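# Set the matching-width blank into the vise

## Task

Pick out the plain metal blank whose width equals that of the dark setting master and place it in the vise, resting on the two loose low parallel bars between the jaws, which must still be standing upright at the end. The blank must sit pressed against the fixed jaw (the end block without hoses) and against the work stop (the short rod between the jaws). The setting master and the other blanks must not be left obviously tipped over.

## Robot and tools

Robot: one custom six-joint arm with a two-finger parallel gripper and a wrist camera. Its URDF root sits at (0, 0, +0.091) m in the scene frame, tilted by quat_wxyz (+0.961, +0.218, +0.172, -0.001). Upper arm 428 mm, forearm 505 mm, with the forearm offset 150 mm sideways from the elbow axis. Joint positions are listed base outward (joint1 to joint6), then the gripper's measured opening in metres.

Frame: every position, quaternion, velocity and target is in the scene frame. Its origin is on the table top below the base, +z is up, and +y is to the left when looking along +x. Reported poses can be off by a few centimetres, more at long reach. The gripper's fingers point along its own +z and open and close along its own y. end_effector_position is the point between the pads when closed, about 2 cm short of the fingertips. Closing pushes the tips about 10 mm further along +z, mostly while the pads are more than 40 mm apart.

Row format, shared by execute_actions and move: 8 plain numbers [x, y, z, qw, qx, qy, qz, opening]. x, y, z is an absolute target position in metres and qw..qz an absolute target orientation (w first), both in the scene frame, so a row is a pose, not an offset. opening runs from -1 (closed) to +1 (fully open, 0.084 m); it is a commanded level, not a change. To keep the current orientation, repeat the same quaternion in every row rather than copying a possibly drifted reported one. To leave the fingers alone, resend the present command from Tool commands; 0 is itself a command.

execute_actions(actions, cameras): actions is a list of actions; each action is a list of 1 to 15 rows, one row per control step of 1/30 s, and the last row is held until 15 steps have passed. An action is rejected if its target lies more than 0.6 m from where the gripper is at that action's start, measured along any gripper axis; if the first action fails this against the last reported state, or any action is malformed, nothing runs. Each step the controller limits the command to within 70 mm and 16 degrees of the measured pose, so a far target may not be reached in one action; afterwards the arm heads to the Hand target shown in the result, so send the remainder next. An empty actions list just reports state and images.

move(target, speed, blend, opening_speed, blocking, cameras): target is one row or a list of up to 15 rows (absolute poses as above, without the 0.6 m check), sharing at most 10 s of path. The gripper follows a straight line from the Hand target, turning the short way. speed is path top speed in m/s, 0.002 to 0.5 (default 0.25; rotation capped at twice that in rad/s), one value or one per leg. blend, in metres, rounds corners of a list (default 0 stops at each point). opening_speed, 0.2 or more per second on the -1..+1 scale, ramps the first target's opening; otherwise it is sent at once. A changed opening on a later row is applied only after the arm halts there. blocking=false returns after about 0.5 s while the move continues; a new move then takes over from the current point. The path ignores obstacles, the arm lags and overshoots more at higher speed, and faster or deeper contact presses harder. The result adds a move: line: done (within 3 mm and 2 degrees), off_target, moving, held or fault, plus limits=paced (pose clipped) or limits=held (steps withheld). Neither done nor off_target tells you about contact.

wait(seconds): 0 to 10 s, arm keeps its last command; returns early if a running move ends. stop(): brakes a running move, needing room if it was fast. zoom_image(camera, region): camera is one of cam_head_left, cam_head_right, cam_high, cam_low, cam_wrist; region [x0, y0, x1, y1] in pixels of that camera's latest image, at most 504 by 504 (all images are 672x504). show_instructions(): shows the reference job sheet image. clear_fault(): clears a reported torque fault only. read_manual(section): licence texts. finished_scene(scene): ends the current scene, given its number; irreversible, and the goal must hold with the robot let go.

Results give pose, velocities (m/s, rad/s; omitted when joint velocities read within noise), joint torques (with offsets and noise, positive toward larger joint angle), grip_measured on the -1..1 scale, Hand target, Tool commands, step readings of position for execute_actions, and a Wrist depth line: 7x7 cells top-left first, rows split by " / ", median depth in mm (195 to 3000), "-" for no valid reading.

Gripping: command an opening clearly below grip_measured to hold; the gap sets the squeeze, up to about 24 N per pad for parts up to about 6 cm. Fast closing can press much harder.

Cautions: do not drop or release moving parts, slam, hit hard or push very hard. Keep everything on the table. Route paths around the arm's base, not close past it, or the shoulder posture may flip. A blocked arm keeps pressing until commanded away. Contact torque at a joint limit (N m: waist 55.2, shoulder 55.2, elbow 46, forearm roll 24.8, wrist pitch 15, wrist roll 16.6; a held load counts) causes a torque fault needing clear_fault. Holding loads, stretching out or pushing at an unreachable pose heats motors: MOTOR HOT at 65 °C, brakes lock at 80 °C for 30 to 60 s or more. Brief outside tugs on held or loose parts may happen. Be gentle with the loose low bars so they stay upright.

Each tool is called after "Call:" as name([rows], argument=value, ...), one row to a line, values as JSON.

Reference images:

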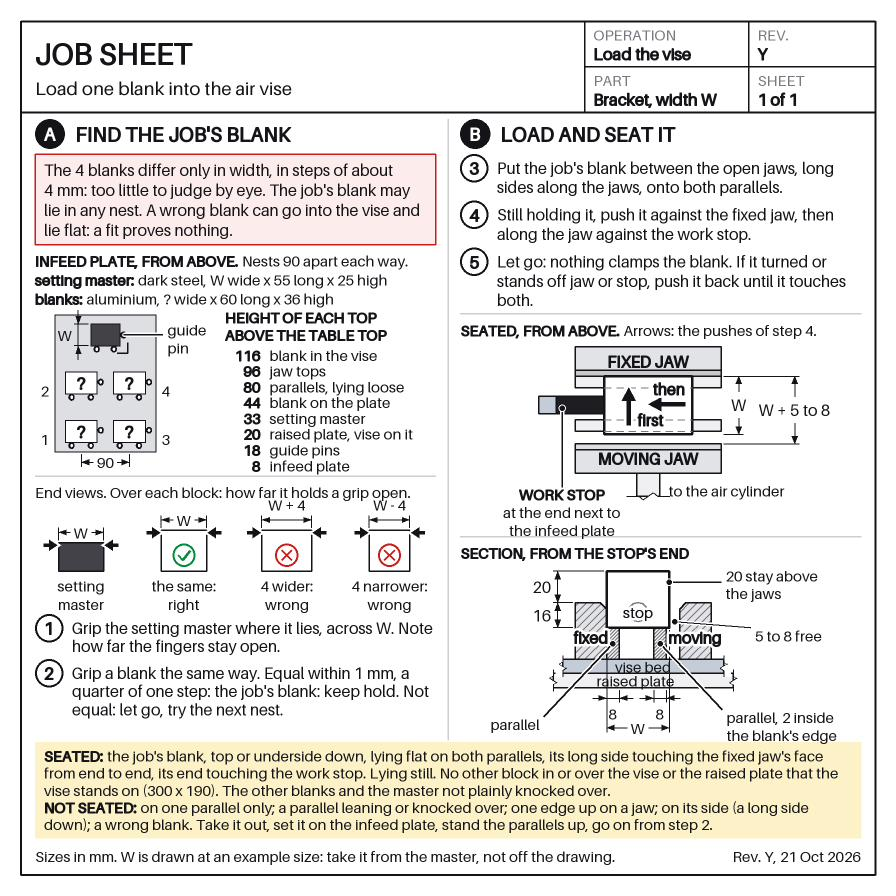

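## Session

Call:
move(target=[0.6, 0.0, 0.4, 0, 0.7325, 0.6807, 0, 1], cameras=["cam_wrist", "cam_high"], speed=0.35)

Scene clock: 2.57 s.
end_effector_position=(+0.6001, +0.0000, +0.3999) grip_measured=+1.00 end_effector_quat_wxyz=(+0.000, +0.733, +0.681, +0.000)
Joint positions: [0.629 0.094 -0.951 -0.636 -1.112 -0.562 0.084]
Joint velocities: within noise
Joint torques (N m): [6.05 12 -25.25 0.67 0.22 0.02]
Wrist depth (mm): [530 531 519 522 521 528 529 / 531 530 523 520 522 529 528 / 532 533 523 523 525 531 533 / 530 534 525 522 524 532 534 / 535 536 535 532 532 535 533 / 534 535 536 533 515 534 533 / 536 514 513 498 472 533 536]
Hand target: +0.6000, +0.0000, +0.4000; +0.000, +0.733, +0.681, +0.000
Off the commanded pose: 0.000 m, 0 deg.
move: done
Images, in order (width x height): cam_high 672x504, cam_wrist 672x504.

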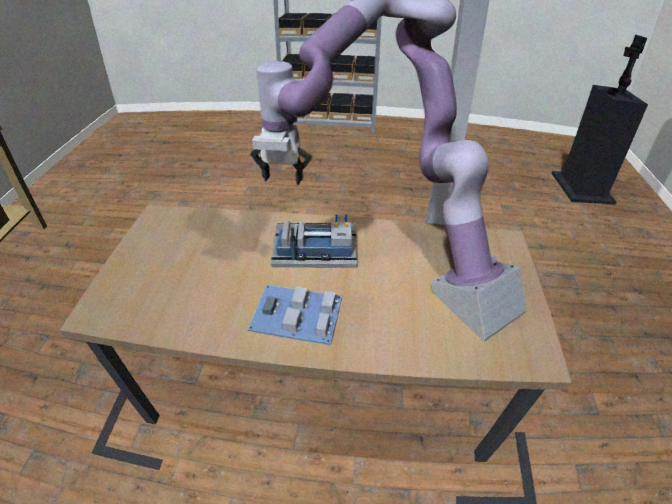

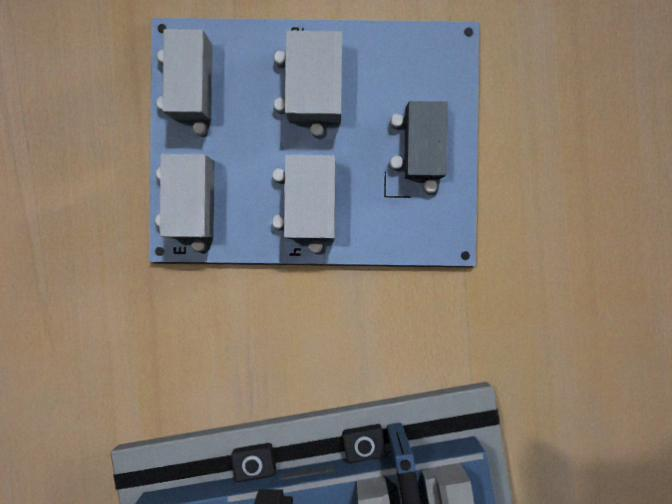

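Call:
move([
  [0.6446,0.143,0.11,0,0.7325,0.6807,0,1],
  [0.6446,0.143,0.046,0,0.7325,0.6807,0,1],
  [0.6446,0.143,0.046,0,0.7325,0.6807,0,-0.8],
], opening_speed=2, speed=[0.35,0.14,0.1], blend=[0.02,0,0], cameras=[])

Call:
move([
  [0.6446,0.143,0.046,0,0.7325,0.6807,0,1],
  [0.6446,0.143,0.1,0,0.7325,0.6807,0,1],
  [0.4667,0.2042,0.1,0,0.7325,0.6807,0,1],
  [0.4667,0.2042,0.048,0,0.7325,0.6807,0,1],
  [0.4667,0.2042,0.048,0,0.7325,0.6807,0,-0.8],
], opening_speed=2, blend=[0,0.02,0.02,0,0], speed=[0.2,0.2,0.35,0.14,0.1], cameras=["cam_wrist"])

Scene clock: 29.87 s.
end_effector_position=(+0.6446, +0.1430, +0.0460) grip_measured=-0.36 end_effector_quat_wxyz=(+0.000, +0.733, +0.681, +0.000)
Joint positions: [0.445 -0.634 -1.09 -1.097 -0.624 -0.087 0.028]
Joint velocities: within noise
Joint torques (N m): [14.38 30.56 -16.85 0.18 0.27 0.06]
Wrist depth (mm): [- - - - - - - / - - - - - - - / - - - - - - - / - - - - - - - / - - - - - - - / - - - - - - - / - - - - - - -]
Hand target: +0.6446, +0.1430, +0.0460; +0.000, +0.733, +0.681, +0.000
Off the commanded pose: 0.000 m, 0 deg.
move: done; limits=paced
No camera images: "cameras" was empty.

Scene clock: 34.10 s.
end_effector_position=(+0.4668, +0.2042, +0.0480) grip_measured=-0.36 end_effector_quat_wxyz=(+0.000, +0.733, +0.681, +0.000)
Joint positions: [0.667 -0.635 -0.818 -1.291 -0.588 0.405 0.029]
Joint velocities: within noise
Joint torques (N m): [12.32 23.18 -11.73 0.7 0.33 0.02]
Wrist depth (mm): [- - - - - - - / - - - - - - - / - - - - - - - / - - - - - - - / - - - - - - - / - - - - - - - / - - - - - - -]
Hand target: +0.4667, +0.2042, +0.0480; +0.000, +0.733, +0.681, +0.000
Off the commanded pose: 0.000 m, 0 deg.
move: done
Images, in order (width x height): cam_wrist 672x504.

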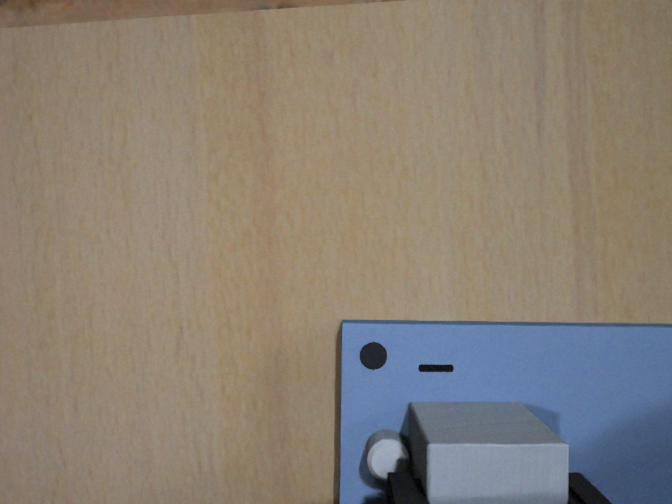

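Call:
move([
  [0.4667,0.2042,0.048,0,0.7325,0.6807,0,-0.8],
  [0.4667,0.2042,0.15,0,0.7325,0.6807,0,-0.8],
  [0.651,-0.214,0.3,0,0.673,0.7396,0,-0.8],
], blend=[0,0.03,0], speed=[0.1,0.2,0.35], cameras=["cam_wrist"])

Call:
zoom_image(camera="cam_wrist", region=[216, 90, 456, 370])

Scene clock: 54.30 s.
end_effector_position=(+0.6509, -0.2139, +0.3000) grip_measured=-0.36 end_effector_quat_wxyz=(+0.000, +0.673, +0.740, +0.000)
Joint positions: [0.103 0.16 -0.934 -0.627 -0.874 -1.207 0.029]
Joint velocities: within noise
Joint torques (N m): [5 20.07 -25.83 0.55 0.22 0.01]
Wrist depth (mm): [431 431 430 430 428 429 428 / 410 411 409 410 410 430 430 / 335 371 373 338 369 430 431 / 336 349 350 339 370 432 430 / 336 372 374 351 410 431 432 / 383 413 412 411 413 432 432 / 433 435 - - - 433 434]
Hand target: +0.6510, -0.2140, +0.3000; +0.000, +0.673, +0.740, +0.000
Off the commanded pose: 0.000 m, 0 deg.
move: done; limits=paced
Images, in order (width x height): cam_wrist 672x504.

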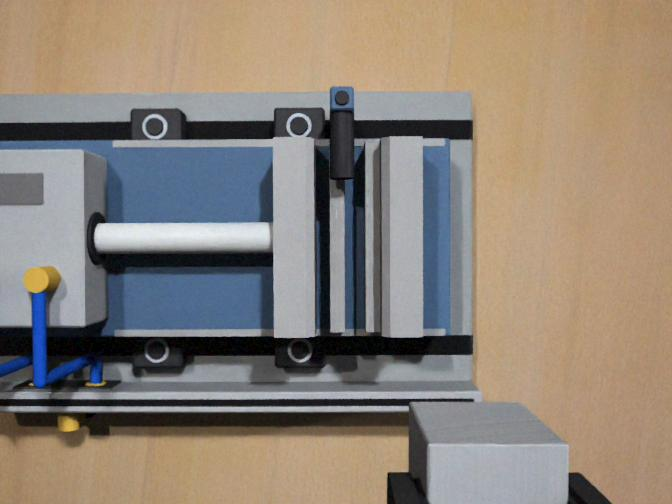

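Scaled by 1.800 from the camera's 672x504 image, which has a finer 960x720 frame.

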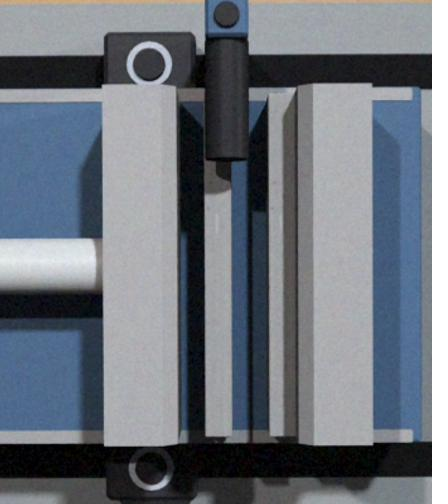

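Call:
move([
  [0.6171,-0.1547,0.2,0,0.673,0.7396,0,-0.8],
  [0.6171,-0.1547,0.1203,0,0.673,0.7396,0,-0.8],
  [0.6216,-0.1543,0.1203,0,0.673,0.7396,0,-0.8],
], speed=[0.25,0.1,0.03], cameras=["cam_wrist"])

Call:
move(target=[0.6207,-0.1443,0.1203,0,0.673,0.7396,0,-0.8], speed=0.03, cameras=["cam_wrist"])

Scene clock: 78.17 s.
end_effector_position=(+0.6204, -0.1545, +0.1203) grip_measured=-0.36 end_effector_quat_wxyz=(+0.000, +0.673, +0.740, -0.002) end_effector_velocity=(+0.002, -0.001, -0.002) end_effector_angular_velocity=(+0.001, -0.002, -0.001)
Joint positions: [0.048 -0.1 -0.802 -0.949 -0.565 -0.833 0.029]
Joint velocities: [-0.004 -0.006 -0.005 -0.003 0.005 0 0]
Joint torques (N m): [4.65 20.85 -28.28 -0.89 4.91 0.31]
Wrist depth (mm): [251 250 250 249 249 249 249 / 251 251 251 250 250 249 249 / 232 231 231 231 250 230 230 / 216 231 231 215 - 230 230 / - - - - - - 250 / - - - - - - 251 / - - - - - - 252]
Hand target: +0.6216, -0.1543, +0.1203; +0.000, +0.673, +0.740, +0.000
Off the commanded pose: 0.001 m, 0 deg.
move: done
Images, in order (width x height): cam_wrist 672x504.

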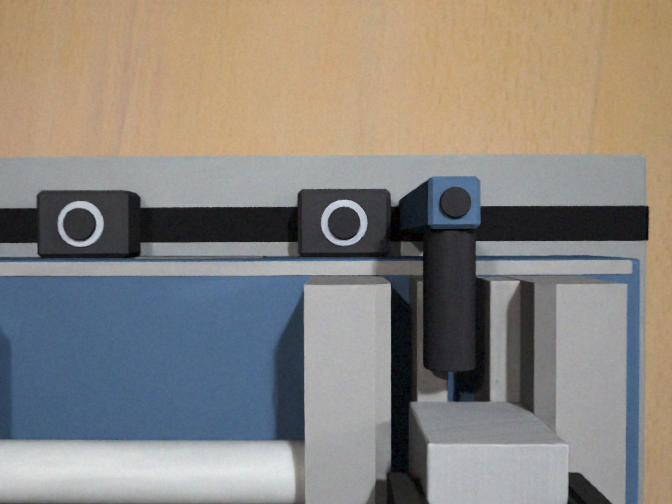

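Scene clock: 79.03 s.
end_effector_position=(+0.6197, -0.1455, +0.1203) grip_measured=-0.36 end_effector_quat_wxyz=(+0.000, +0.673, +0.740, -0.003)
Joint positions: [0.066 -0.108 -0.801 -0.958 -0.573 -0.806 0.029]
Joint velocities: within noise
Joint torques (N m): [13.66 22.36 -27.07 0.41 9.42 0.45]
Wrist depth (mm): [250 250 250 249 249 248 248 / 250 251 250 249 250 249 248 / 251 251 250 250 249 230 249 / 216 231 231 215 - 230 230 / - - - - - - 250 / - - - - - - 250 / - - - - - - 251]
Hand target: +0.6207, -0.1443, +0.1203; +0.000, +0.673, +0.740, +0.000
Off the commanded pose: 0.002 m, 0 deg.
move: done
Images, in order (width x height): cam_wrist 672x504.

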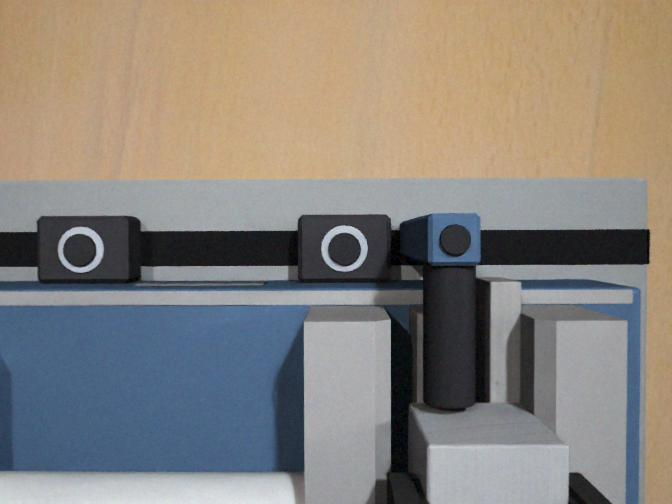

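Call:
move(target=[0.6200,-0.1428,0.1203,0,0.673,0.7396,0,-0.8], speed=0.03, cameras=["cam_wrist"])

Scene clock: 85.17 s.
end_effector_position=(+0.6194, -0.1437, +0.1204) grip_measured=-0.36 end_effector_quat_wxyz=(+0.000, +0.673, +0.740, -0.002)
Joint positions: [0.069 -0.108 -0.8 -0.96 -0.571 -0.801 0.029]
Joint velocities: within noise
Joint torques (N m): [12.61 21.97 -26.94 0.17 8.8 0.36]
Wrist depth (mm): [250 250 249 250 249 249 249 / 251 251 250 250 249 249 249 / 251 251 250 250 250 230 250 / 215 231 231 215 - 230 230 / - 199 197 - - - 250 / - - - - - - 251 / - - - - - - 251]
Hand target: +0.6200, -0.1428, +0.1203; +0.000, +0.673, +0.740, +0.000
Off the commanded pose: 0.001 m, 0 deg.
move: done
Images, in order (width x height): cam_wrist 672x504.

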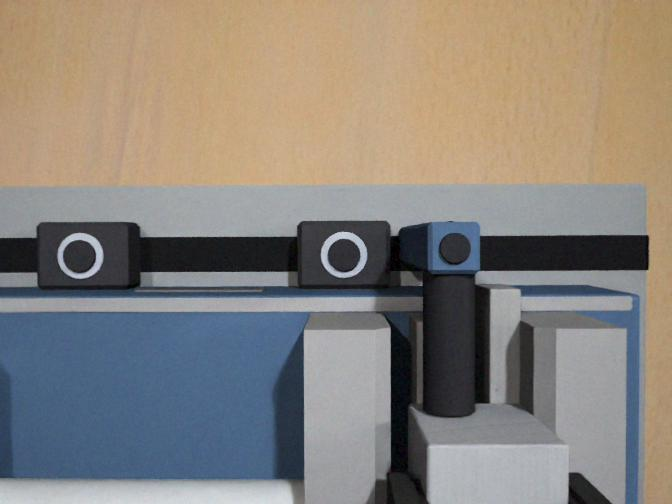

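Call:
move(target=[0.6198, -0.1403, 0.1203, 0, 0.673, 0.7396, 0, -0.8], speed=0.03, cameras=["cam_wrist"])

Scene clock: 97.33 s.
end_effector_position=(+0.6191, -0.1415, +0.1203) grip_measured=-0.35 end_effector_quat_wxyz=(+0.000, +0.673, +0.740, -0.003)
Joint positions: [0.073 -0.11 -0.799 -0.962 -0.573 -0.795 0.029]
Joint velocities: within noise
Joint torques (N m): [15.68 20.61 -22.5 1.5 9.15 0.7]
Wrist depth (mm): [250 250 249 249 249 249 249 / 251 250 250 250 249 249 249 / 251 251 251 250 250 250 249 / 216 231 231 215 - 230 230 / - 217 213 - - - 231 / - - - - - - 250 / - - - - - - 251]
Hand target: +0.6198, -0.1403, +0.1203; +0.000, +0.673, +0.740, +0.000
Off the commanded pose: 0.001 m, 0 deg.
move: done
Images, in order (width x height): cam_wrist 672x504.

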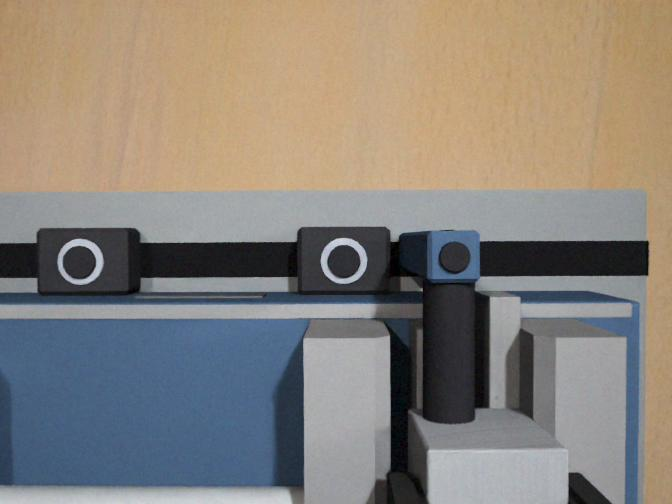

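Call:
move([
  [0.6197,-0.1398,0.1203,0,0.673,0.7396,0,-0.8],
  [0.6197,-0.1398,0.1203,0,0.673,0.7396,0,1],
  [0.6191,-0.142,0.26,0,0.673,0.7396,0,1],
], speed=[0.03,0.05,0.2], opening_speed=1.5, cameras=["cam_wrist"])

Call:
zoom_image(camera="cam_wrist", region=[260, 200, 560, 500])

Scene clock: 111.83 s.
end_effector_position=(+0.6190, -0.1420, +0.2598) grip_measured=+1.00 end_effector_quat_wxyz=(+0.000, +0.673, +0.740, +0.000)
Joint positions: [0.208 0.121 -0.822 -0.719 -0.811 -0.987 0.084]
Joint velocities: within noise
Joint torques (N m): [4.72 17.76 -23.14 0.7 0.21 0.07]
Wrist depth (mm): [390 389 389 389 389 389 389 / 390 390 390 390 390 388 389 / 389 391 391 390 391 390 389 / 371 370 371 372 370 390 390 / 296 332 331 331 295 389 392 / 296 332 315 306 276 392 392 / 296 333 333 332 276 393 391]
Hand target: +0.6191, -0.1420, +0.2600; +0.000, +0.673, +0.740, +0.000
Off the commanded pose: 0.000 m, 0 deg.
move: done
Images, in order (width x height): cam_wrist 672x504.

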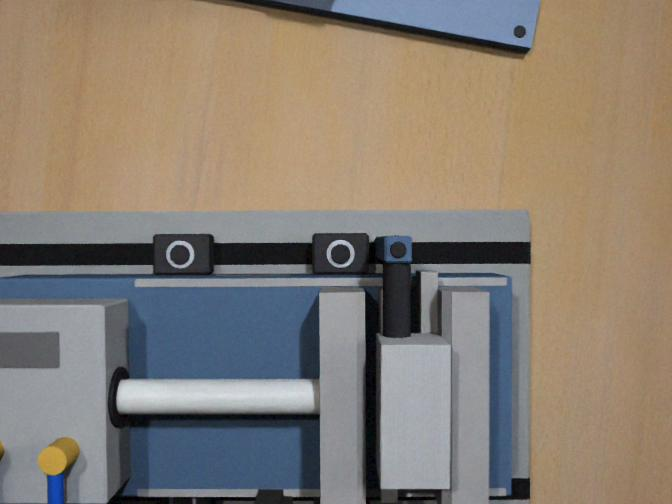

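Scaled by 1.680 from the camera's 672x504 image, which has a finer 960x720 frame.

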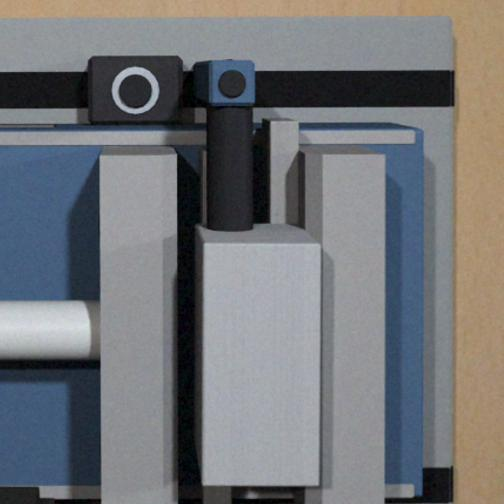

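Call:
finished_scene(scene=2)

The scene is finished: the task was done.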